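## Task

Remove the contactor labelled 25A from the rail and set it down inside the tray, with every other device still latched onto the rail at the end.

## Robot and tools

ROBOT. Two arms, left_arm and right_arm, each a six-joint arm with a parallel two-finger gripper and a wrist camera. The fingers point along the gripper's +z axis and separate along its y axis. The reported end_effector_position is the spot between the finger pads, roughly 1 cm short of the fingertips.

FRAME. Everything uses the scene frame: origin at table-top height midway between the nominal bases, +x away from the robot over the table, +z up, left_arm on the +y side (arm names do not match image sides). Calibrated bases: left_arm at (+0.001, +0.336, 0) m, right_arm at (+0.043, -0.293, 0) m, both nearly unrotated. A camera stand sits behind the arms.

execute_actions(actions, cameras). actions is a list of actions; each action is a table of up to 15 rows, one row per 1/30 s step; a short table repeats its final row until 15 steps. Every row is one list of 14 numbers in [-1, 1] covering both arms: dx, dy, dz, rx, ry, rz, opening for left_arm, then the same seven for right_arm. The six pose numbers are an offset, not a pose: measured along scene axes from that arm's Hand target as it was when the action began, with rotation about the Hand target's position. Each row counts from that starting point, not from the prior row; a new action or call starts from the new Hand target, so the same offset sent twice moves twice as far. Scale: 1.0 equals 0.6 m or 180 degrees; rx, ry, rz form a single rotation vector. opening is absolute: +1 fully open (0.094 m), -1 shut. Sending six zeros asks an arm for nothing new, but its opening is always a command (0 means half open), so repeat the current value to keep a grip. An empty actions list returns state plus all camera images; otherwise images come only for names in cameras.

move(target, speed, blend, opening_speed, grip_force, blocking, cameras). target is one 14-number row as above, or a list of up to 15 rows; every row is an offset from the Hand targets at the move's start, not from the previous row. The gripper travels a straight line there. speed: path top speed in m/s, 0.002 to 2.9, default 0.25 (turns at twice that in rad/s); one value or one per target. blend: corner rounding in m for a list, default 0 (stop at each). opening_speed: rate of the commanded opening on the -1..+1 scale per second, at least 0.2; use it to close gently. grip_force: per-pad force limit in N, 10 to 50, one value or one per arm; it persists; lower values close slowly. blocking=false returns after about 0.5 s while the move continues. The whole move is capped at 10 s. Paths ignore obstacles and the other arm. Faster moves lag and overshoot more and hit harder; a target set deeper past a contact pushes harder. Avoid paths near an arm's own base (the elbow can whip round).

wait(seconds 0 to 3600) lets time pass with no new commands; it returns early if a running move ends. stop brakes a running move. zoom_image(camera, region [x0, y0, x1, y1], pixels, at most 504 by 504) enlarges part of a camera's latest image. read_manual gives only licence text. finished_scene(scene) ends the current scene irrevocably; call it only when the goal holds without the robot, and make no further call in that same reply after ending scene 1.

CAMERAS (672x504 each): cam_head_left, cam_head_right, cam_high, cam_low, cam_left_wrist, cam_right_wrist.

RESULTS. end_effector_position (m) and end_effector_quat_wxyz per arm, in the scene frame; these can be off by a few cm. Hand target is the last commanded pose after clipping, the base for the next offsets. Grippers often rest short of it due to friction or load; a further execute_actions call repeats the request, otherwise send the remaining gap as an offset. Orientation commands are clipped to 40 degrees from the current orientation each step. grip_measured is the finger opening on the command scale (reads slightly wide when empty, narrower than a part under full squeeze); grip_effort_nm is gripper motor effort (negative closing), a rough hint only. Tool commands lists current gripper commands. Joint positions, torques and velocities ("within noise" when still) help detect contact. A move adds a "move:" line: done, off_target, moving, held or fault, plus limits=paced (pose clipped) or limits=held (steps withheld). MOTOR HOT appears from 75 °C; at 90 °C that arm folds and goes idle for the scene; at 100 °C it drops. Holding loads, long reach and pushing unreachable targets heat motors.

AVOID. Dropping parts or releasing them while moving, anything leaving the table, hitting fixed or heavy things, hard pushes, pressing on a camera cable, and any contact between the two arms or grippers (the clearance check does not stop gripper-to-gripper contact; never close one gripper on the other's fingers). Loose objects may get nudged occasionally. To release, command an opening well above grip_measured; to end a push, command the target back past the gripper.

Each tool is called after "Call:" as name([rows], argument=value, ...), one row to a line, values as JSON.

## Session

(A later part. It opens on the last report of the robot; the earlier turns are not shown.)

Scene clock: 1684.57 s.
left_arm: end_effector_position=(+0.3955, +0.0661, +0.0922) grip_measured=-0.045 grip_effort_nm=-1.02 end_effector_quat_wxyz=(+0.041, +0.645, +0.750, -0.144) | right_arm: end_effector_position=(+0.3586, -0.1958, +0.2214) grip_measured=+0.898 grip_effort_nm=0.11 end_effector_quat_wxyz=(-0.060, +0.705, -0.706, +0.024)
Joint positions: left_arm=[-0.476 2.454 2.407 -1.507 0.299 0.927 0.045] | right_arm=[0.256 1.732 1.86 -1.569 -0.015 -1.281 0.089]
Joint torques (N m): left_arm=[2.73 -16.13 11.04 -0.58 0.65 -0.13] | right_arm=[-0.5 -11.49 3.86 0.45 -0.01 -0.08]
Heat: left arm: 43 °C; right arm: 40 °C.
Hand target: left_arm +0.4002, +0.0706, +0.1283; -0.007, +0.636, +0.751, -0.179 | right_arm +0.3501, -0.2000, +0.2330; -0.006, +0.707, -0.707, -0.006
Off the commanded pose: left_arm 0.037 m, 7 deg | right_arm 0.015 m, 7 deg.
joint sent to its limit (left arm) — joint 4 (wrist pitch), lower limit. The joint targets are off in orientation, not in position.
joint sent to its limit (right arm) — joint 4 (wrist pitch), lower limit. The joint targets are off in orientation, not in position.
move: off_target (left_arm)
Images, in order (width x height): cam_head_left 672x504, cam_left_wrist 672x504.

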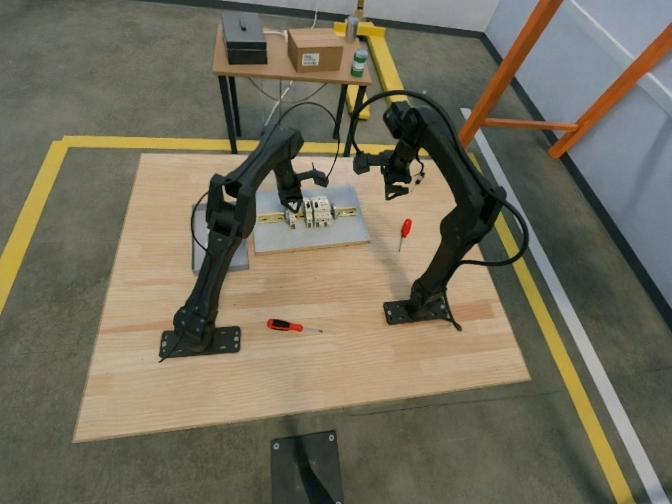

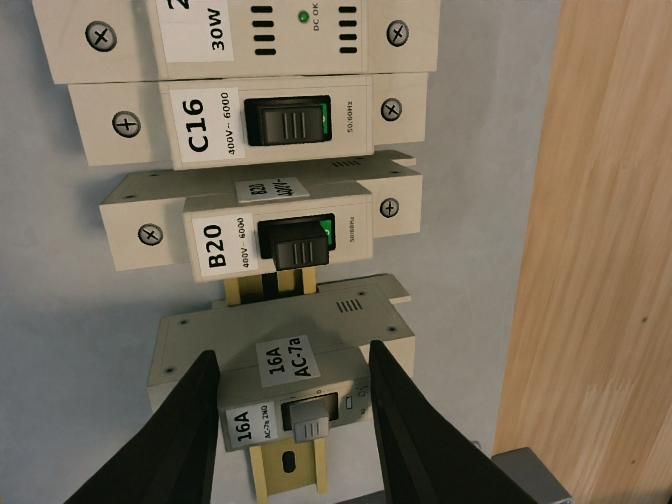

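Call:
move(target=[0.005, 0, 0.04, 0, 0, 0, -0.4, 0, 0, 0, 0, 0, 0, 0.9], speed=0.1, cameras=["cam_left_wrist", "cam_head_left"])

Call:
zoom_image(camera="cam_head_left", region=[240, 140, 380, 250])

Scene clock: 1699.93 s.
left_arm: end_effector_position=(+0.3955, +0.0661, +0.0923) grip_measured=-0.045 grip_effort_nm=-1.02 end_effector_quat_wxyz=(+0.041, +0.644, +0.750, -0.144) | right_arm: end_effector_position=(+0.3586, -0.1958, +0.2214) grip_measured=+0.898 grip_effort_nm=0.11 end_effector_quat_wxyz=(-0.060, +0.705, -0.706, +0.024)
Joint positions: left_arm=[-0.475 2.454 2.407 -1.507 0.301 0.927 0.045] | right_arm=[0.256 1.732 1.86 -1.569 -0.015 -1.281 0.089]
Joint torques (N m): left_arm=[2.95 -19.78 11.96 -0.61 0.68 -0.23] | right_arm=[-0.51 -11.51 3.84 0.45 -0.01 -0.07]
Heat: left arm: 45 °C; right arm: 40 °C.
Hand target: left_arm +0.4031, +0.0705, +0.1523; -0.007, +0.636, +0.751, -0.179 | right_arm +0.3501, -0.2000, +0.2330; -0.006, +0.707, -0.707, -0.006
Off the commanded pose: left_arm 0.061 m, 7 deg | right_arm 0.015 m, 7 deg.
joint sent to its limit (left arm) — joint 4 (wrist pitch), lower limit. The joint targets are off in position and orientation.
joint sent to its limit (right arm) — joint 4 (wrist pitch), lower limit. The joint targets are off in orientation, not in position.
move: off_target (left_arm)
Images, in order (width x height): cam_head_left 672x504, cam_left_wrist 672x504.

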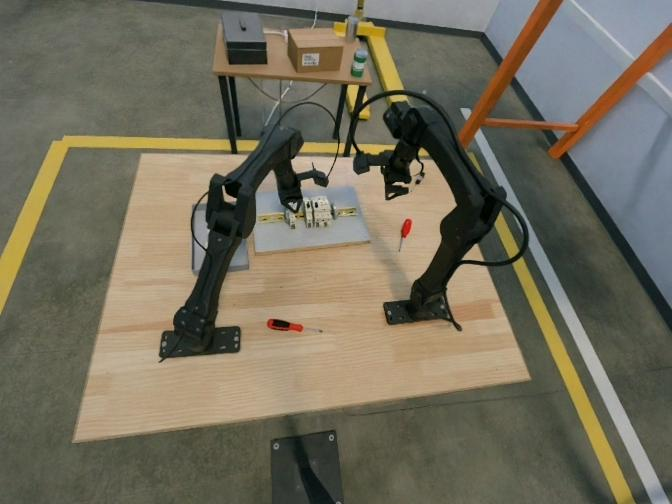

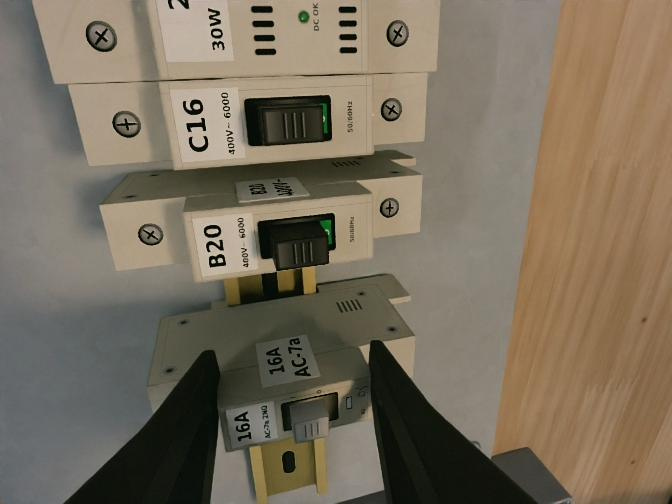

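Scaled by 3.600 from the camera's image (finer frame: 960x720).

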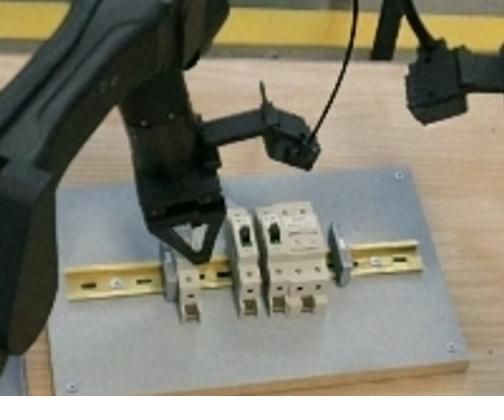

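Call:
zoom_image(camera="cam_left_wrist", region=[90, 150, 430, 500])

Call:
zoom_image(camera="cam_head_left", region=[270, 180, 350, 240])

Scaled by 1.440 from the camera's image (finer frame: 960x720).

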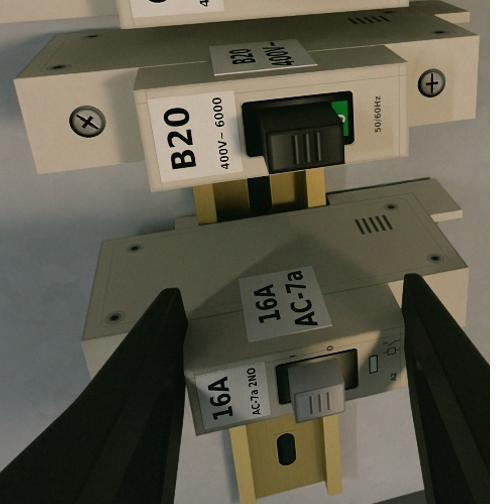

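Scaled by 6.300 from the camera's image (finer frame: 960x720).

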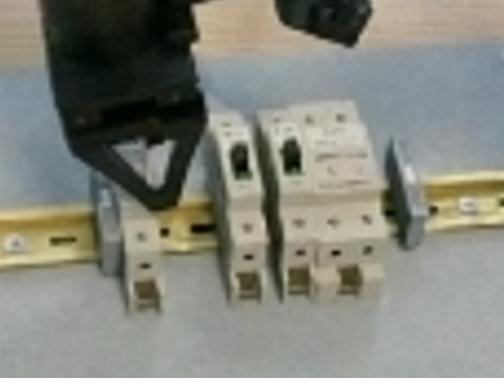

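Call:
move([
  [-0.012, 0, -0.112, 0, -0.08, 0, -0.4, 0, 0, 0, 0, 0, 0, 0.9],
  [-0.012, 0, -0.112, 0, -0.08, 0, 0.3, 0, 0, 0, 0, 0, 0, 0.9],
  [-0.012, 0.03, -0.1, 0, -0.08, 0, 0.3, 0, 0, 0, 0, 0, 0, 0.9],
], speed=0.15, cameras=["cam_left_wrist"])

Scene clock: 1826.77 s.
left_arm: end_effector_position=(+0.3970, +0.0788, +0.0848) grip_measured=+0.297 grip_effort_nm=0.16 end_effector_quat_wxyz=(+0.086, +0.656, +0.742, -0.108) | right_arm: end_effector_position=(+0.3586, -0.1958, +0.2214) grip_measured=+0.898 grip_effort_nm=0.11 end_effector_quat_wxyz=(-0.060, +0.705, -0.706, +0.024)
Joint positions: left_arm=[-0.468 2.268 2.055 -1.239 0.251 0.948 0.061] | right_arm=[0.256 1.732 1.86 -1.569 -0.015 -1.281 0.089]
Joint torques (N m): left_arm=[0.99 -15.39 4.36 0.02 -0.02 0] | right_arm=[-0.5 -11.49 3.85 0.46 0 -0.07]
Heat: left arm: 56 °C; right arm: 40 °C.
Hand target: left_arm +0.3959, +0.0885, +0.0922; +0.087, +0.653, +0.746, -0.098 | right_arm +0.3501, -0.2000, +0.2330; -0.006, +0.707, -0.707, -0.006
Off the commanded pose: left_arm 0.012 m, 1 deg | right_arm 0.015 m, 7 deg.
joint sent to its limit (right arm) — joint 4 (wrist pitch), lower limit. The joint targets are off in orientation, not in position.
move: off_target (left_arm); target 2's new opening was sent with left_arm's hand 0.007 m and 4 deg from that target

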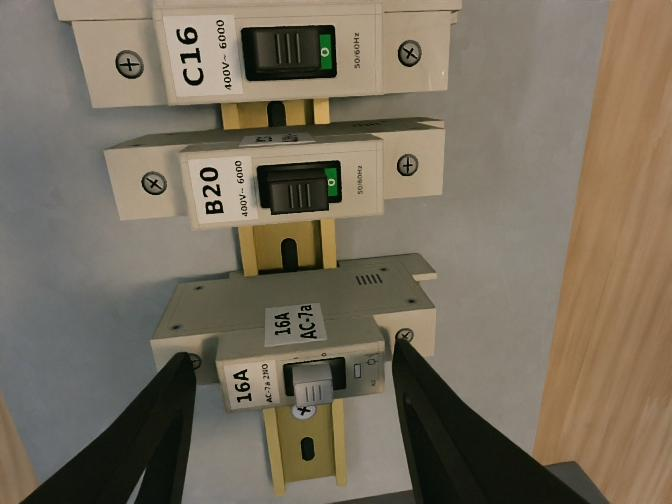

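Call:
move([
  [0, 0, -0.004, 0, 0, 0, 0.3, 0, 0, 0, 0, 0, 0, 0.9],
  [0, 0, -0.004, 0, 0, 0, -0.5, 0, 0, 0, 0, 0, 0, 0.9],
  [0.01, 0, 0.067, 0, 0.07, 0, -0.5, 0, 0, 0, 0, 0, 0, 0.9],
], speed=0.1, cameras=["cam_left_wrist", "cam_head_left"])

Call:
zoom_image(camera="cam_head_left", region=[270, 180, 350, 240])

Scene clock: 1836.83 s.
left_arm: end_effector_position=(+0.3952, +0.0799, +0.0915) grip_measured=-0.044 grip_effort_nm=-1.02 end_effector_quat_wxyz=(+0.036, +0.653, +0.744, -0.133) | right_arm: end_effector_position=(+0.3586, -0.1958, +0.2214) grip_measured=+0.898 grip_effort_nm=0.11 end_effector_quat_wxyz=(-0.060, +0.705, -0.706, +0.024)
Joint positions: left_arm=[-0.459 2.421 2.35 -1.495 0.276 0.966 0.045] | right_arm=[0.256 1.732 1.86 -1.569 -0.015 -1.281 0.089]
Joint torques (N m): left_arm=[3.79 -16.34 11.9 -0.72 0.72 -0.17] | right_arm=[-0.5 -11.51 3.81 0.45 0 -0.07]
Heat: left arm: 54 °C; right arm: 40 °C.
Hand target: left_arm +0.4019, +0.0885, +0.1325; +0.004, +0.639, +0.751, -0.169 | right_arm +0.3501, -0.2000, +0.2330; -0.006, +0.707, -0.707, -0.006
Off the commanded pose: left_arm 0.042 m, 6 deg | right_arm 0.015 m, 7 deg.
joint sent to its limit (left arm) — joint 4 (wrist pitch), lower limit. The joint targets are off in orientation, not in position.
joint sent to its limit (right arm) — joint 4 (wrist pitch), lower limit. The joint targets are off in orientation, not in position.
move: off_target (left_arm); target 2's new opening was sent with left_arm's hand 0.011 m and 1 deg from that target
Images, in order (width x height): cam_head_left 672x504, cam_left_wrist 672x504.

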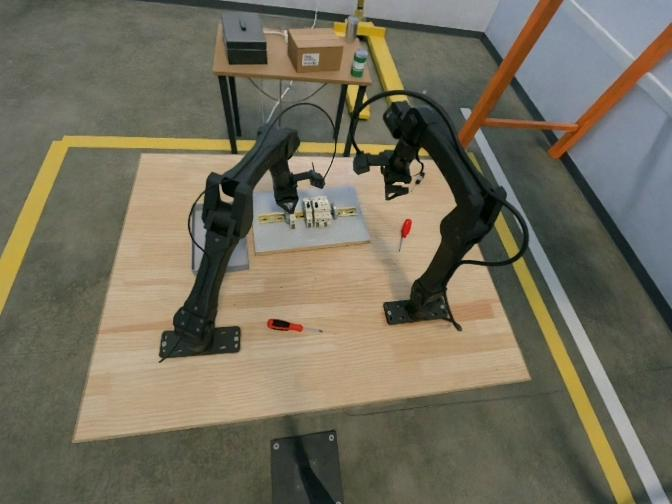

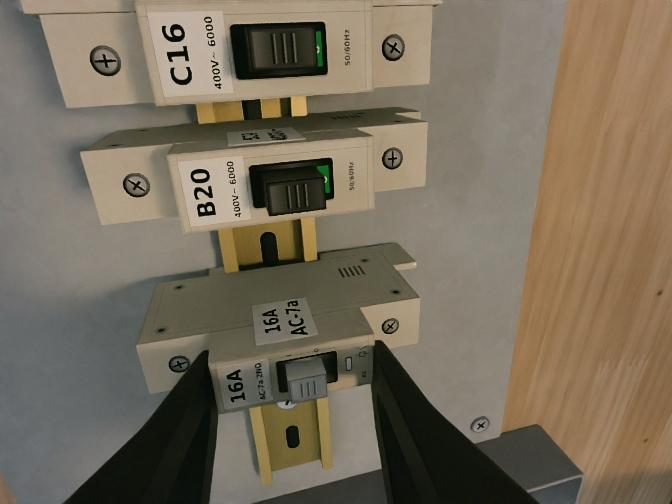

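Scaled by 6.300 from the camera's image (finer frame: 960x720).

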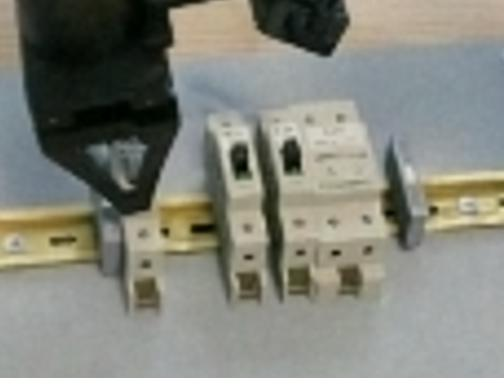

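Call:
move([
  [-0.01, 0, -0.067, 0, -0.07, 0, -0.5, 0, 0, 0, 0, 0, 0, 0.9],
  [-0.01, 0.09, -0.067, 0, -0.07, 0, -0.5, 0, 0, 0, 0, 0, 0, 0.9],
], speed=0.1, cameras=["cam_left_wrist", "cam_head_left"])

Call:
zoom_image(camera="cam_head_left", region=[270, 180, 350, 240])

Scene clock: 1853.17 s.
left_arm: end_effector_position=(+0.3944, +0.0861, +0.0862) grip_measured=-0.044 grip_effort_nm=-1.02 end_effector_quat_wxyz=(+0.121, +0.647, +0.736, -0.160) | right_arm: end_effector_position=(+0.3586, -0.1958, +0.2214) grip_measured=+0.898 grip_effort_nm=0.11 end_effector_quat_wxyz=(-0.060, +0.705, -0.706, +0.024)
Joint positions: left_arm=[-0.409 2.2 1.918 -1.143 0.379 0.99 0.045] | right_arm=[0.256 1.732 1.86 -1.569 -0.015 -1.281 0.089]
Joint torques (N m): left_arm=[5.27 -16.23 4.27 -0.6 -0.99 0.62] | right_arm=[-0.5 -11.51 3.84 0.46 -0.01 -0.07]
Heat: left arm: 58 °C; right arm: 40 °C.
Hand target: left_arm +0.3959, +0.1424, +0.0923; +0.087, +0.653, +0.746, -0.098 | right_arm +0.3501, -0.2000, +0.2330; -0.006, +0.707, -0.707, -0.006
Off the commanded pose: left_arm 0.057 m, 8 deg | right_arm 0.015 m, 7 deg.
joint sent to its limit (right arm) — joint 4 (wrist pitch), lower limit. The joint targets are off in orientation, not in position.
move: off_target (left_arm)
Images, in order (width x height): cam_head_left 672x504, cam_left_wrist 672x504.

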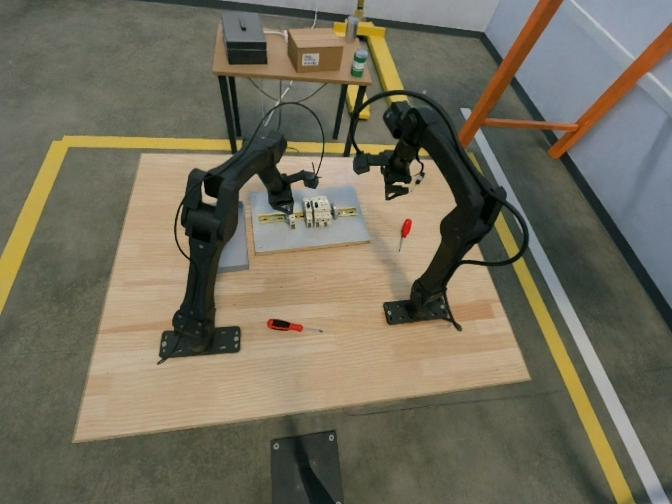

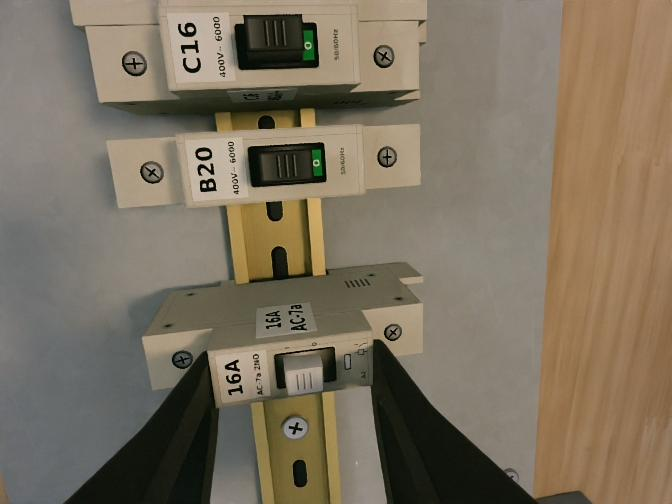

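Scaled by 6.300 from the camera's image (finer frame: 960x720).

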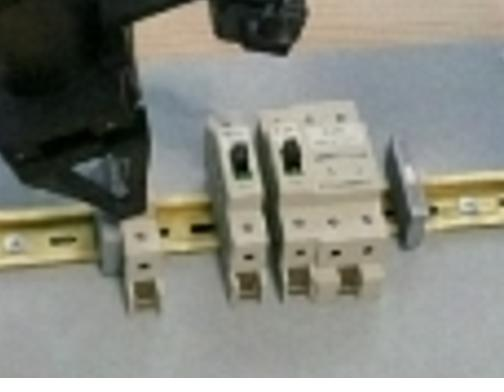

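Call:
move([
  [0, -0.1, 0.0, 0, 0, 0, -0.5, 0, 0, 0, 0, 0, 0, 0.9],
  [0.01, -0.1, 0.067, 0, 0.07, 0, -0.5, 0, 0, 0, 0, 0, 0, 0.9],
], speed=0.1, cameras=["cam_left_wrist", "cam_head_left"])

Call:
zoom_image(camera="cam_head_left", region=[270, 180, 350, 240])

Scene clock: 1877.87 s.
left_arm: end_effector_position=(+0.3953, +0.0802, +0.0943) grip_measured=-0.044 grip_effort_nm=-1.03 end_effector_quat_wxyz=(+0.034, +0.648, +0.749, -0.132) | right_arm: end_effector_position=(+0.3586, -0.1958, +0.2214) grip_measured=+0.898 grip_effort_nm=0.11 end_effector_quat_wxyz=(-0.060, +0.705, -0.706, +0.024)
Joint positions: left_arm=[-0.459 2.426 2.371 -1.512 0.274 0.952 0.045] | right_arm=[0.256 1.732 1.86 -1.569 -0.015 -1.281 0.089]
Joint torques (N m): left_arm=[2.85 -16.14 11.58 -0.57 0.76 -0.11] | right_arm=[-0.51 -11.51 3.85 0.45 -0.01 -0.07]
Heat: left arm: 53 °C; right arm: 40 °C.
Hand target: left_arm +0.4020, +0.0825, +0.1325; +0.004, +0.639, +0.751, -0.169 | right_arm +0.3501, -0.2000, +0.2330; -0.006, +0.707, -0.707, -0.006
Off the commanded pose: left_arm 0.039 m, 6 deg | right_arm 0.015 m, 7 deg.
joint sent to its limit (left arm) — joint 4 (wrist pitch), lower limit. The joint targets are off in orientation, not in position.
joint sent to its limit (right arm) — joint 4 (wrist pitch), lower limit. The joint targets are off in orientation, not in position.
move: off_target (left_arm)
Images, in order (width x height): cam_head_left 672x504, cam_left_wrist 672x504.

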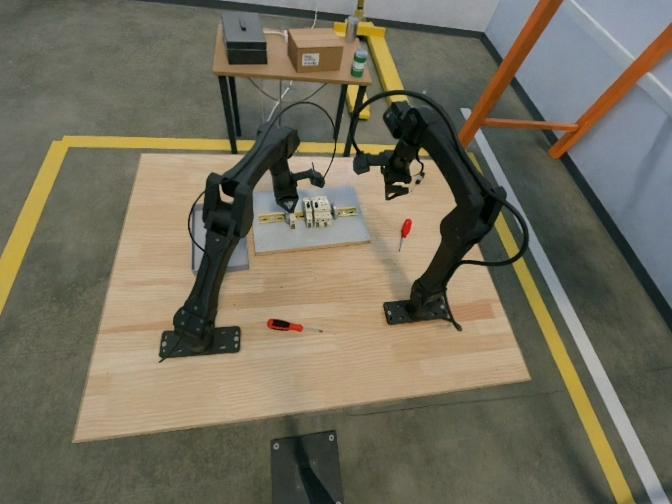

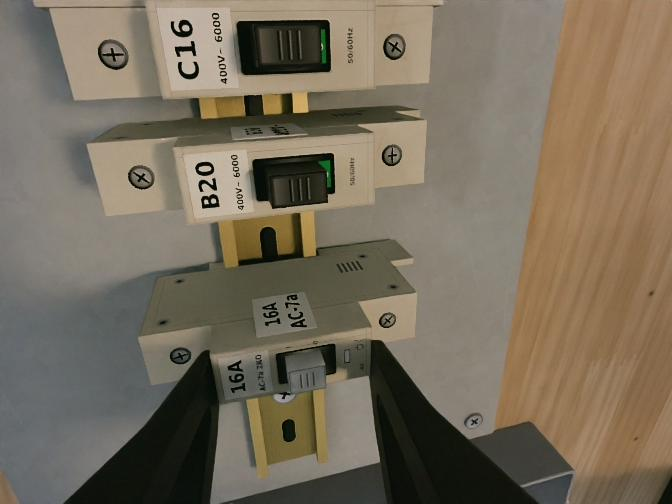

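Scaled by 6.300 from the camera's image (finer frame: 960x720).

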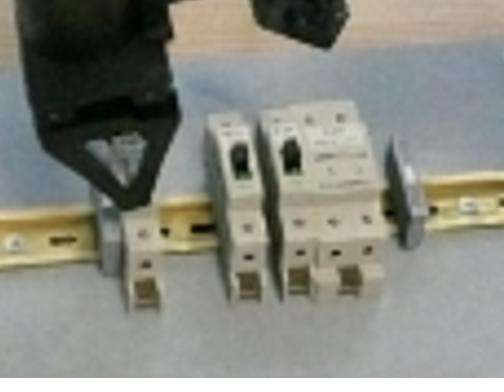

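Call:
move([
  [-0.01, 0, -0.067, 0, -0.07, 0, -0.5, 0, 0, 0, 0, 0, 0, 0.9],
  [-0.01, 0, -0.067, 0, -0.07, 0, 0.5, 0, 0, 0, 0, 0, 0, 0.9],
  [-0.01, 0, 0.1, 0, -0.07, 0, 0.5, 0, 0, 0, 0, 0, 0, 0.9],
  [-0.253, 0.5625, 0.1125, 0, -0.07, 0, 0.5, 0, 0, 0, 0, 0, 0, 0.9],
], speed=0.3, cameras=[])

Call:
move([
  [0, 0, 0, 0, 0, 0, 0.5, -0.183, 0.25, -0.122, 0.2905, -0.2526, -0.4039, 0.9],
  [0, 0, 0, 0, 0, 0, 0.5, -0.1, 0.443, -0.288, 0.2905, -0.2526, -0.4039, 0.9],
], speed=0.25, cameras=["cam_right_wrist"])

Call:
zoom_image(camera="cam_right_wrist", region=[200, 100, 500, 350])

Scene clock: 1913.23 s.
left_arm: end_effector_position=(+0.2597, +0.4241, +0.1927) grip_measured=+0.497 grip_effort_nm=0.16 end_effector_quat_wxyz=(+0.108, +0.649, +0.752, -0.035) | right_arm: end_effector_position=(+0.3586, -0.1958, +0.2214) grip_measured=+0.898 grip_effort_nm=0.11 end_effector_quat_wxyz=(-0.060, +0.705, -0.706, +0.024)
Joint positions: left_arm=[0.488 1.575 1.558 -1.538 0.227 1.894 0.07] | right_arm=[0.256 1.732 1.86 -1.569 -0.015 -1.281 0.089]
Joint torques (N m): left_arm=[0.68 -8.98 4.78 -0.3 0.22 0.01] | right_arm=[-0.51 -11.51 3.82 0.46 0 -0.06]
Heat: left arm: 57 °C; right arm: 40 °C.
Hand target: left_arm +0.2501, +0.4199, +0.1999; +0.087, +0.653, +0.746, -0.098 | right_arm +0.3501, -0.2000, +0.2330; -0.006, +0.707, -0.707, -0.006
Off the commanded pose: left_arm 0.013 m, 8 deg | right_arm 0.015 m, 7 deg.
joint sent to its limit (left arm) — joint 4 (wrist pitch), lower limit. The joint targets are off in orientation, not in position.
joint sent to its limit (right arm) — joint 4 (wrist pitch), lower limit. The joint targets are off in orientation, not in position.
move: off_target (left_arm); target 2's new opening was sent with left_arm's hand 0.005 m and 3 deg from that target

Scene clock: 1919.40 s.
left_arm: end_effector_position=(+0.2597, +0.4241, +0.1927) grip_measured=+0.497 grip_effort_nm=0.15 end_effector_quat_wxyz=(+0.108, +0.649, +0.752, -0.035) | right_arm: end_effector_position=(+0.2836, +0.0580, +0.0557) grip_measured=+0.898 grip_effort_nm=0.11 end_effector_quat_wxyz=(+0.526, -0.071, +0.847, +0.032)
Joint positions: left_arm=[0.488 1.575 1.558 -1.538 0.227 1.895 0.07] | right_arm=[1.296 1.927 0.925 0.083 0.976 0.804 0.089]
Joint torques (N m): left_arm=[0.69 -8.91 4.86 -0.29 0.25 0.06] | right_arm=[-0.57 -7.39 6.84 1.39 0.6 -0.05]
Heat: left arm: 55 °C; right arm: 39 °C.
Hand target: left_arm +0.2501, +0.4199, +0.1999; +0.087, +0.653, +0.746, -0.098 | right_arm +0.2902, +0.0659, +0.0603; +0.536, -0.058, +0.841, +0.038
Off the commanded pose: left_arm 0.013 m, 8 deg | right_arm 0.011 m, 2 deg.
joint sent to its limit (left arm) — joint 4 (wrist pitch), lower limit. The joint targets are off in orientation, not in position.
move: off_target (right_arm)

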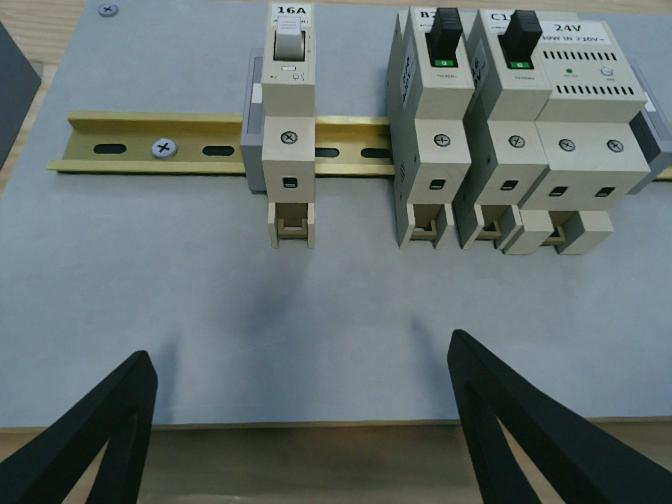

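Scaled by 1.680 from the camera's image (finer frame: 960x720).

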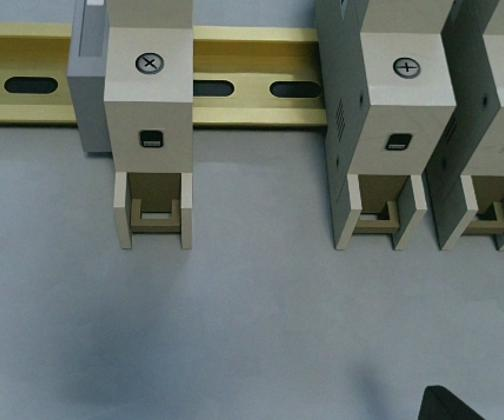

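Call:
move(target=[0, 0, 0, 0, 0, 0, 0.5, -0.067, -0.527, 0.233, 0, 0, 0, 0.9], speed=0.3, cameras=[])

Call:
move([
  [0.243, -0.555, -0.07, 0, 0, 0, 0.4, 0, 0, 0, 0, 0, 0, 0.9],
  [0.243, -0.5525, -0.183, 0, 0, 0, 0.4, 0, 0, 0, 0, 0, 0, 0.9],
], speed=0.25, cameras=["cam_left_wrist"])

Scene clock: 1961.17 s.
left_arm: end_effector_position=(+0.2597, +0.4241, +0.1927) grip_measured=+0.497 grip_effort_nm=0.16 end_effector_quat_wxyz=(+0.108, +0.649, +0.752, -0.035) | right_arm: end_effector_position=(+0.2507, -0.2493, +0.1771) grip_measured=+0.898 grip_effort_nm=0.11 end_effector_quat_wxyz=(+0.510, -0.064, +0.857, +0.030)
Joint positions: left_arm=[0.488 1.575 1.558 -1.538 0.227 1.895 0.07] | right_arm=[0.367 0.275 0.476 -0.715 0.232 0.114 0.089]
Joint torques (N m): left_arm=[0.68 -8.99 4.83 -0.29 0.23 0.07] | right_arm=[-0.55 0.35 8.79 1.77 0.05 -0.07]
Heat: left arm: 49 °C; right arm: 35 °C.
Hand target: left_arm +0.2501, +0.4199, +0.1999; +0.087, +0.653, +0.746, -0.098 | right_arm +0.2500, -0.2503, +0.2003; +0.536, -0.058, +0.841, +0.038
Off the commanded pose: left_arm 0.013 m, 8 deg | right_arm 0.023 m, 4 deg.
joint sent to its limit (left arm) — joint 4 (wrist pitch), lower limit. The joint targets are off in orientation, not in position.
move: off_target (right_arm)

Scene clock: 1965.03 s.
left_arm: end_effector_position=(+0.3905, +0.0914, +0.0722) grip_measured=+0.403 grip_effort_nm=-0.13 end_effector_quat_wxyz=(+0.056, +0.653, +0.748, -0.103) | right_arm: end_effector_position=(+0.2506, -0.2492, +0.1770) grip_measured=+0.898 grip_effort_nm=0.11 end_effector_quat_wxyz=(+0.509, -0.064, +0.858, +0.030)
Joint positions: left_arm=[-0.46 2.278 2.032 -1.264 0.227 0.954 0.066] | right_arm=[0.367 0.275 0.476 -0.716 0.231 0.114 0.089]
Joint torques (N m): left_arm=[0.17 -16.16 5.09 0.23 0.2 -0.04] | right_arm=[-0.57 0.38 8.79 1.77 0.05 -0.07]
Heat: left arm: 49 °C; right arm: 35 °C.
Hand target: left_arm +0.3960, +0.0885, +0.0902; +0.087, +0.653, +0.746, -0.098 | right_arm +0.2500, -0.2503, +0.2002; +0.536, -0.058, +0.841, +0.038
Off the commanded pose: left_arm 0.019 m, 4 deg | right_arm 0.023 m, 4 deg.
move: off_target (left_arm)

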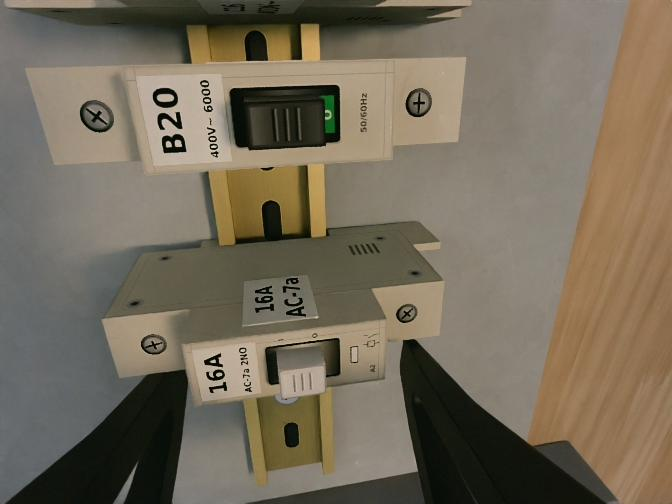

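Call:
move([
  [0.0, 0.0, 0.05, 0, 0, 0, 0.4, 0, 0, 0, 0, 0, 0, 0.9],
  [0.0, -0.045, 0.05, 0, 0, 0, 0.4, 0, 0, 0, 0, 0, 0, 0.9],
  [0.0, -0.035, 0.0, 0, 0, 0, 0.4, 0, 0, 0, 0, 0, 0, 0.9],
], speed=0.12, cameras=["cam_left_wrist"])

Scene clock: 1983.33 s.
left_arm: end_effector_position=(+0.3916, +0.0659, +0.0934) grip_measured=+0.403 grip_effort_nm=-0.13 end_effector_quat_wxyz=(+0.082, +0.654, +0.745, -0.099) | right_arm: end_effector_position=(+0.2506, -0.2492, +0.1770) grip_measured=+0.898 grip_effort_nm=0.11 end_effector_quat_wxyz=(+0.509, -0.064, +0.858, +0.030)
Joint positions: left_arm=[-0.507 2.278 2.111 -1.278 0.226 0.905 0.066] | right_arm=[0.367 0.275 0.476 -0.716 0.231 0.114 0.089]
Joint torques (N m): left_arm=[0.66 -12.41 5.24 0.27 0.14 0.04] | right_arm=[-0.54 0.35 8.75 1.77 0.05 -0.07]
Heat: left arm: 48 °C; right arm: 34 °C.
Hand target: left_arm +0.3959, +0.0674, +0.0902; +0.087, +0.653, +0.746, -0.098 | right_arm +0.2500, -0.2503, +0.2002; +0.536, -0.058, +0.841, +0.038
Off the commanded pose: left_arm 0.006 m, 1 deg | right_arm 0.023 m, 4 deg.
move: done

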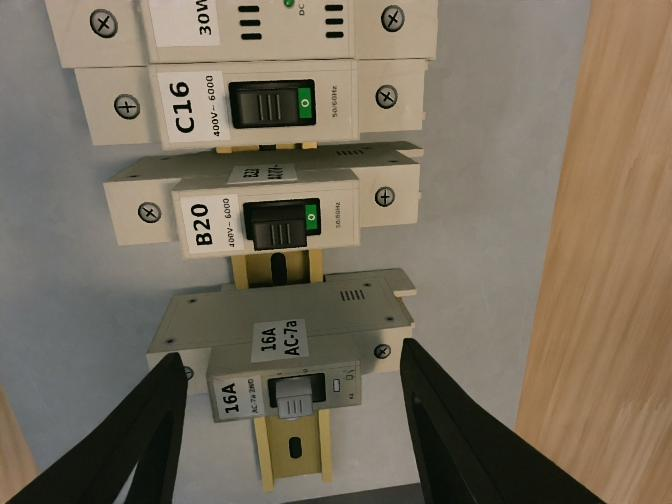

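Call:
move([
  [0.006, 0.018, -0.012, 0, 0, 0, 0.4, 0, 0, 0, 0, 0, 0, 0.9],
  [0.006, 0.018, -0.012, 0, 0, 0, -0.5, 0, 0, 0, 0, 0, 0, 0.9],
], speed=0.12, opening_speed=1.0, cameras=["cam_left_wrist"])

Scene clock: 1996.03 s.
left_arm: end_effector_position=(+0.3953, +0.0770, +0.0841) grip_measured=-0.038 grip_effort_nm=-1.02 end_effector_quat_wxyz=(+0.078, +0.655, +0.745, -0.099) | right_arm: end_effector_position=(+0.2506, -0.2492, +0.1770) grip_measured=+0.898 grip_effort_nm=0.11 end_effector_quat_wxyz=(+0.509, -0.064, +0.858, +0.030)
Joint positions: left_arm=[-0.481 2.278 2.075 -1.257 0.228 0.934 0.045] | right_arm=[0.367 0.275 0.476 -0.716 0.231 0.114 0.089]
Joint torques (N m): left_arm=[0.5 -13.07 4.64 0.31 0.16 -0.01] | right_arm=[-0.55 0.32 8.79 1.78 0.05 -0.06]
Heat: left arm: 47 °C; right arm: 33 °C.
Hand target: left_arm +0.3995, +0.0782, +0.0830; +0.087, +0.653, +0.746, -0.098 | right_arm +0.2500, -0.2503, +0.2002; +0.536, -0.058, +0.841, +0.038
Off the commanded pose: left_arm 0.004 m, 1 deg | right_arm 0.023 m, 4 deg.
move: done

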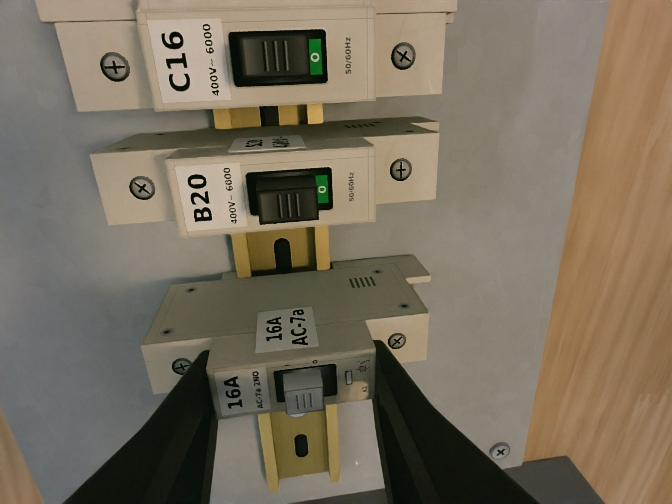

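Call:
move(target=[0.1, 0.013, 0.02, 0, 0, 0, -0.6, 0, 0, 0, 0, 0, 0, 0.9], speed=0.1, cameras=["cam_left_wrist", "cam_head_left"])

Call:
zoom_image(camera="cam_head_left", region=[270, 180, 350, 240])

Scene clock: 2004.83 s.
left_arm: end_effector_position=(+0.4014, +0.0776, +0.0881) grip_measured=-0.038 grip_effort_nm=-1.02 end_effector_quat_wxyz=(+0.024, +0.661, +0.739, -0.131) | right_arm: end_effector_position=(+0.2506, -0.2492, +0.1770) grip_measured=+0.898 grip_effort_nm=0.11 end_effector_quat_wxyz=(+0.509, -0.064, +0.858, +0.030)
Joint positions: left_arm=[-0.46 2.522 2.523 -1.592 0.266 0.986 0.045] | right_arm=[0.367 0.275 0.476 -0.716 0.231 0.114 0.089]
Joint torques (N m): left_arm=[5.19 -9.02 17.32 0.38 -0.14 0.13] | right_arm=[-0.55 0.32 8.77 1.77 0.05 -0.06]
Heat: left arm: 47 °C; right arm: 34 °C.
Hand target: left_arm +0.4596, +0.0861, +0.0950; +0.087, +0.653, +0.746, -0.098 | right_arm +0.2500, -0.2503, +0.2002; +0.536, -0.058, +0.841, +0.038
Off the commanded pose: left_arm 0.059 m, 8 deg | right_arm 0.023 m, 4 deg.
joint read past its limit (left arm) — joint 4 (wrist pitch), lower limit.
move: off_target (left_arm)
Images, in order (width x height): cam_head_left 672x504, cam_left_wrist 672x504.

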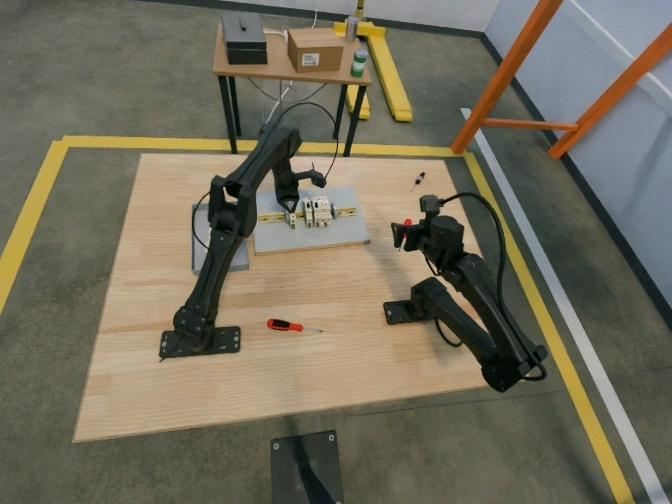

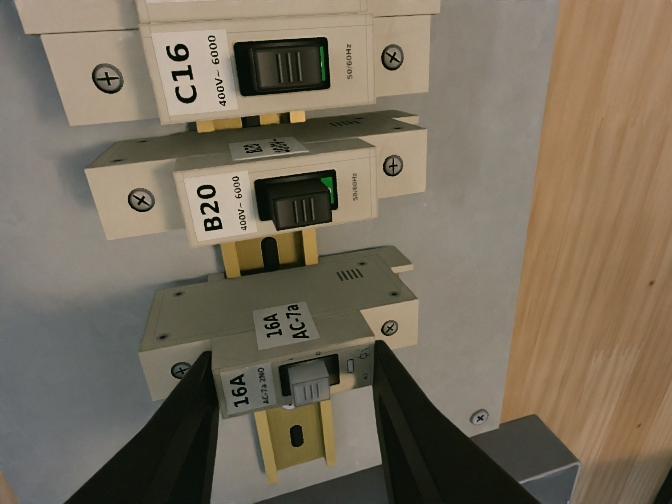

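Scaled by 6.300 from the camera's image (finer frame: 960x720).

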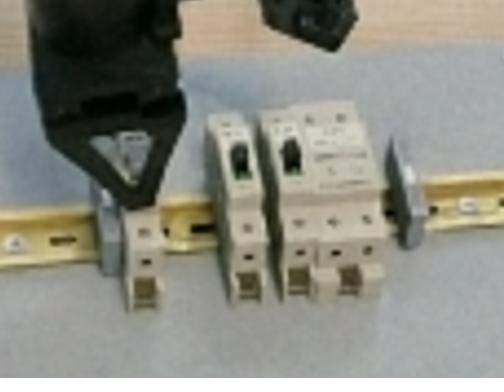

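Call:
move([
  [-0.1, -0.013, -0.01, 0, 0, 0, -0.5, 0, 0, 0, 0, 0, 0, 0.9],
  [-0.1, -0.013, -0.01, 0, 0, 0, 0.5, 0, 0, 0, 0, 0, 0, 0.9],
  [-0.1, 0, 0.15, 0, 0, 0, 0.5, 0, 0, 0, 0, 0, 0, 0.9],
  [-0.3, 0.5625, 0.175, 0, 0, 0, 0.5, 0, 0, 0, 0, 0, 0, 0.9],
], speed=0.3, cameras=[])

Call:
move(target=[0, 0, 0, 0, 0, 0, 0.5, 0.24, 0.4537, -0.0837, -0.3207, 0.2377, 0.4466, 0.9], speed=0.3, cameras=["cam_right_wrist"])

Scene clock: 2065.43 s.
left_arm: end_effector_position=(+0.2894, +0.4274, +0.1908) grip_measured=+0.497 grip_effort_nm=0.15 end_effector_quat_wxyz=(+0.109, +0.649, +0.752, -0.040) | right_arm: end_effector_position=(+0.2506, -0.2492, +0.1770) grip_measured=+0.898 grip_effort_nm=0.11 end_effector_quat_wxyz=(+0.509, -0.064, +0.858, +0.030)
Joint positions: left_arm=[0.455 1.687 1.669 -1.538 0.232 1.861 0.07] | right_arm=[0.367 0.275 0.476 -0.716 0.231 0.114 0.089]
Joint torques (N m): left_arm=[0.69 -10.3 5.08 -0.32 0.23 0.04] | right_arm=[-0.55 0.35 8.8 1.77 0.05 -0.06]
Heat: left arm: 59 °C; right arm: 34 °C.
Hand target: left_arm +0.2795, +0.4235, +0.2001; +0.087, +0.653, +0.746, -0.098 | right_arm +0.2500, -0.2503, +0.2002; +0.536, -0.058, +0.841, +0.038
Off the commanded pose: left_arm 0.014 m, 7 deg | right_arm 0.023 m, 4 deg.
joint sent to its limit (left arm) — joint 4 (wrist pitch), lower limit. The joint targets are off in orientation, not in position.
move: off_target (left_arm); target 2's new opening was sent with left_arm's hand 0.006 m and 3 deg from that target

Scene clock: 2069.57 s.
left_arm: end_effector_position=(+0.2894, +0.4274, +0.1908) grip_measured=+0.497 grip_effort_nm=0.16 end_effector_quat_wxyz=(+0.109, +0.649, +0.752, -0.040) | right_arm: end_effector_position=(+0.3919, +0.0173, +0.1530) grip_measured=+0.898 grip_effort_nm=0.11 end_effector_quat_wxyz=(-0.062, +0.756, -0.651, +0.009)
Joint positions: left_arm=[0.455 1.687 1.669 -1.538 0.232 1.862 0.07] | right_arm=[0.694 2.319 2.443 -1.569 0 -0.996 0.089]
Joint torques (N m): left_arm=[0.64 -10.28 4.85 -0.3 0.26 0.07] | right_arm=[0.44 -10.51 7.57 0.43 0.02 -0.06]
Heat: left arm: 57 °C; right arm: 34 °C.
Hand target: left_arm +0.2795, +0.4235, +0.2001; +0.087, +0.653, +0.746, -0.098 | right_arm +0.3941, +0.0219, +0.1501; +0.002, +0.761, -0.649, +0.000
Off the commanded pose: left_arm 0.014 m, 7 deg | right_arm 0.006 m, 7 deg.
joint sent to its limit (left arm) — joint 4 (wrist pitch), lower limit. The joint targets are off in orientation, not in position.
joint sent to its limit (right arm) — joint 4 (wrist pitch), lower limit. The joint targets are off in orientation, not in position.
move: off_target (right_arm)

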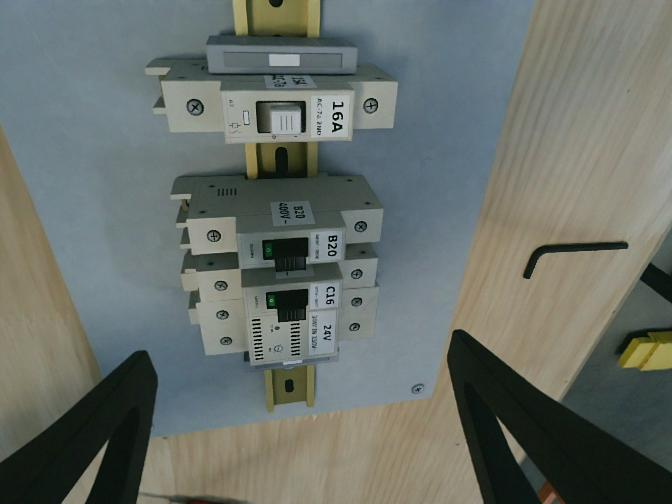

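Call:
move(target=[0, 0, 0, 0, 0, 0, 0.5, -0.001, -0.0017, -0.1118, 0, 0, 0, 0.4], speed=0.12, cameras=["cam_right_wrist"])

Scene clock: 2088.77 s.
left_arm: end_effector_position=(+0.2894, +0.4274, +0.1908) grip_measured=+0.497 grip_effort_nm=0.16 end_effector_quat_wxyz=(+0.109, +0.649, +0.752, -0.040) | right_arm: end_effector_position=(+0.3916, +0.0167, +0.0940) grip_measured=+0.402 grip_effort_nm=-0.12 end_effector_quat_wxyz=(-0.002, +0.758, -0.652, +0.001)
Joint positions: left_arm=[0.455 1.687 1.669 -1.538 0.232 1.862 0.07] | right_arm=[0.694 2.419 2.384 -1.531 0.001 -0.997 0.066]
Joint torques (N m): left_arm=[0.66 -10.4 4.89 -0.3 0.23 0.06] | right_arm=[0.31 -11.26 5.14 0.47 0.03 -0.07]
Heat: left arm: 51 °C; right arm: 34 °C.
Hand target: left_arm +0.2795, +0.4235, +0.2001; +0.087, +0.653, +0.746, -0.098 | right_arm +0.3935, +0.0208, +0.0830; +0.002, +0.761, -0.649, +0.000
Off the commanded pose: left_arm 0.014 m, 7 deg | right_arm 0.012 m, 1 deg.
joint sent to its limit (left arm) — joint 4 (wrist pitch), lower limit. The joint targets are off in orientation, not in position.
move: off_target (right_arm)

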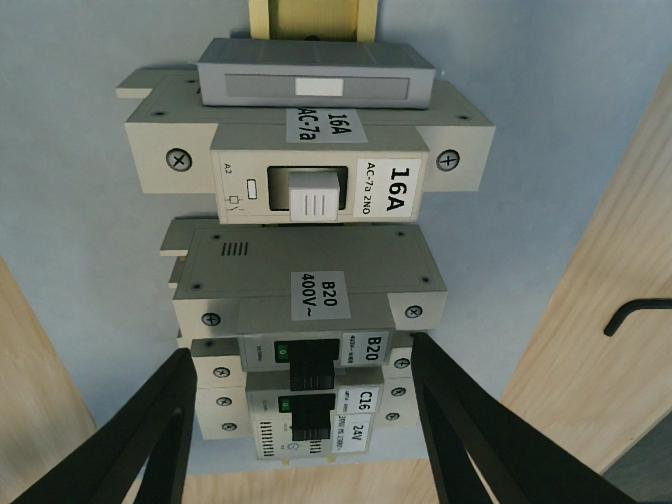

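Call:
move([
  [0, 0, 0, 0, 0, 0, 0.5, 0.005, 0.0, -0.0125, 0, 0, 0, 0.4],
  [0, 0, 0, 0, 0, 0, 0.5, 0.005, 0.0, -0.0125, 0, 0, 0, -0.5],
], speed=0.12, opening_speed=1.0, cameras=["cam_right_wrist"])

Scene clock: 2102.70 s.
left_arm: end_effector_position=(+0.2894, +0.4274, +0.1908) grip_measured=+0.497 grip_effort_nm=0.16 end_effector_quat_wxyz=(+0.109, +0.649, +0.752, -0.040) | right_arm: end_effector_position=(+0.3895, +0.0179, +0.0937) grip_measured=-0.496 grip_effort_nm=-0.15 end_effector_quat_wxyz=(-0.001, +0.760, -0.650, -0.004)
Joint positions: left_arm=[0.455 1.687 1.669 -1.538 0.232 1.862 0.07] | right_arm=[0.695 2.419 2.384 -1.534 -0.008 -1.001 0.024]
Joint torques (N m): left_arm=[0.68 -10.26 4.92 -0.33 0.22 0.03] | right_arm=[-0.13 -10.88 3.7 0.74 0.13 -0.07]
Heat: left arm: 49 °C; right arm: 34 °C.
Hand target: left_arm +0.2795, +0.4235, +0.2001; +0.087, +0.653, +0.746, -0.098 | right_arm +0.3965, +0.0209, +0.0755; +0.002, +0.761, -0.649, +0.000
Off the commanded pose: left_arm 0.014 m, 7 deg | right_arm 0.020 m, 1 deg.
joint sent to its limit (left arm) — joint 4 (wrist pitch), lower limit. The joint targets are off in orientation, not in position.
move: off_target (right_arm); target 2's new opening was sent with right_arm's hand 0.019 m and 2 deg from that target

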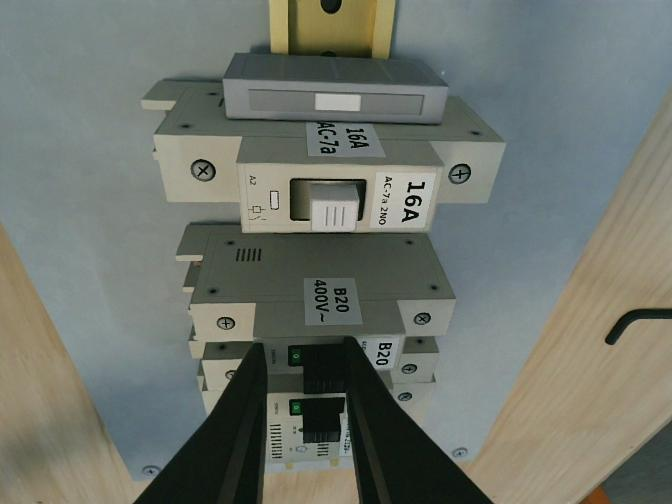

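Call:
move([
  [0, 0, 0, 0, 0, 0, 0.5, 0, 0.0, 0.06, 0, 0, 0, -0.5],
  [0, 0, 0, 0, 0, 0, 0.5, 0.0, 0.0, 0.06, 0, 0, 0, 0.4],
  [0, 0, 0, 0, 0, 0, 0.5, 0.0, 0.0, -0.002, 0, 0, 0, 0.4],
], speed=0.12, cameras=["cam_right_wrist"])

Scene clock: 2133.27 s.
left_arm: end_effector_position=(+0.2894, +0.4274, +0.1908) grip_measured=+0.497 grip_effort_nm=0.16 end_effector_quat_wxyz=(+0.109, +0.649, +0.752, -0.040) | right_arm: end_effector_position=(+0.3953, +0.0207, +0.0871) grip_measured=+0.398 grip_effort_nm=0.11 end_effector_quat_wxyz=(-0.007, +0.760, -0.650, +0.002)
Joint positions: left_arm=[0.455 1.687 1.669 -1.538 0.232 1.862 0.07] | right_arm=[0.695 2.431 2.378 -1.503 0.001 -1.001 0.066]
Joint torques (N m): left_arm=[0.64 -10.25 4.89 -0.3 0.23 0.05] | right_arm=[-0.13 -11.82 3.99 0.48 0.01 -0.06]
Heat: left arm: 47 °C; right arm: 35 °C.
Hand target: left_arm +0.2795, +0.4235, +0.2001; +0.087, +0.653, +0.746, -0.098 | right_arm +0.3965, +0.0209, +0.0743; +0.002, +0.761, -0.649, +0.000
Off the commanded pose: left_arm 0.014 m, 7 deg | right_arm 0.013 m, 1 deg.
joint sent to its limit (left arm) — joint 4 (wrist pitch), lower limit. The joint targets are off in orientation, not in position.
move: off_target (right_arm)

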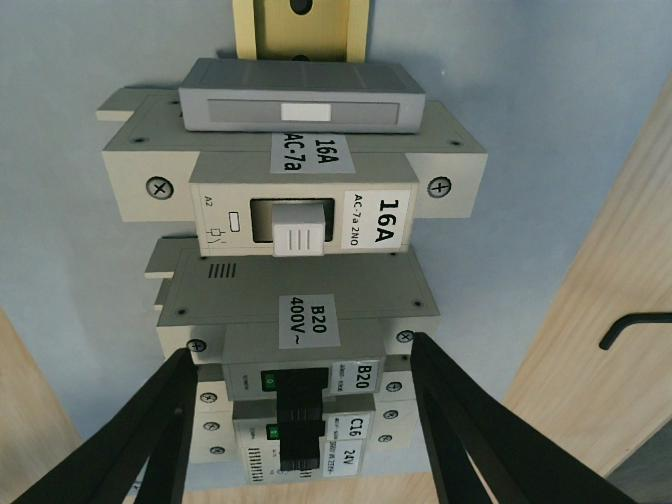

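Call:
move([
  [0, 0, 0, 0, 0, 0, 0.5, 0, 0.0, 0, 0, 0, 0, -0.5],
  [0, 0, 0, 0, 0, 0, 0.5, 0.01, 0.0, 0.082, 0, 0.06, 0, -0.5],
], speed=0.1, cameras=["cam_right_wrist", "cam_head_left"])

Call:
zoom_image(camera="cam_head_left", region=[270, 180, 350, 240])

Scene clock: 2144.90 s.
left_arm: end_effector_position=(+0.2894, +0.4274, +0.1908) grip_measured=+0.497 grip_effort_nm=0.15 end_effector_quat_wxyz=(+0.109, +0.649, +0.752, -0.040) | right_arm: end_effector_position=(+0.3977, +0.0191, +0.0890) grip_measured=-0.060 grip_effort_nm=-1.03 end_effector_quat_wxyz=(-0.008, +0.754, -0.656, -0.044)
Joint positions: left_arm=[0.455 1.687 1.669 -1.538 0.232 1.862 0.07] | right_arm=[0.655 2.464 2.443 -1.549 -0.089 -1.025 0.044]
Joint torques (N m): left_arm=[0.58 -10.37 4.92 -0.29 0.2 0.06] | right_arm=[-1.26 -17.09 9.06 0.01 -0.38 -0.21]
Heat: left arm: 47 °C; right arm: 35 °C.
Hand target: left_arm +0.2795, +0.4235, +0.2001; +0.087, +0.653, +0.746, -0.098 | right_arm +0.4025, +0.0208, +0.1234; +0.063, +0.758, -0.646, -0.071
Off the commanded pose: left_arm 0.014 m, 7 deg | right_arm 0.035 m, 9 deg.
joint sent to its limit (left arm) — joint 4 (wrist pitch), lower limit. The joint targets are off in orientation, not in position.
joint sent to its limit (right arm) — joint 4 (wrist pitch), lower limit. The joint targets are off in orientation, not in position.
move: off_target (right_arm)
Images, in order (width x height): cam_head_left 672x504, cam_right_wrist 672x504.

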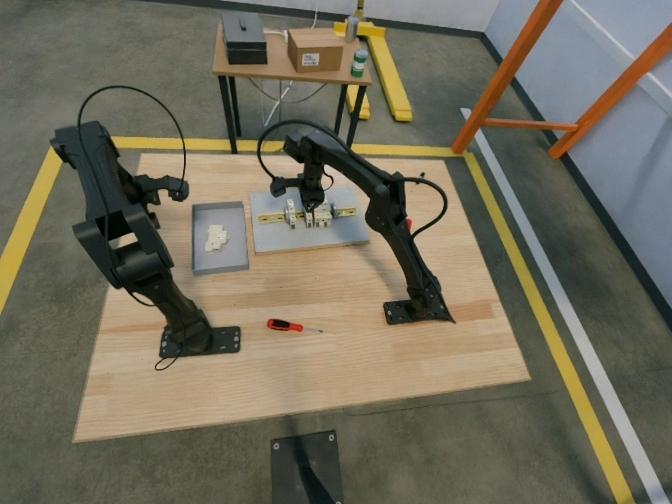

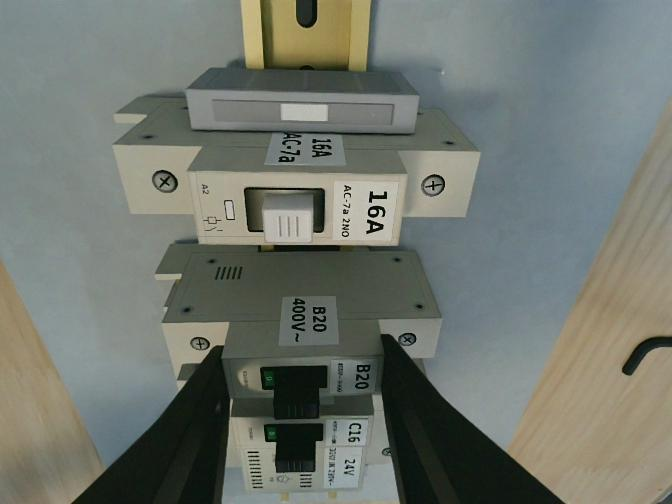

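Scaled by 6.300 from the camera's image (finer frame: 960x720).

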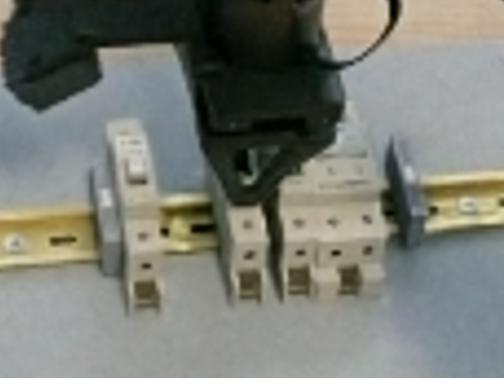

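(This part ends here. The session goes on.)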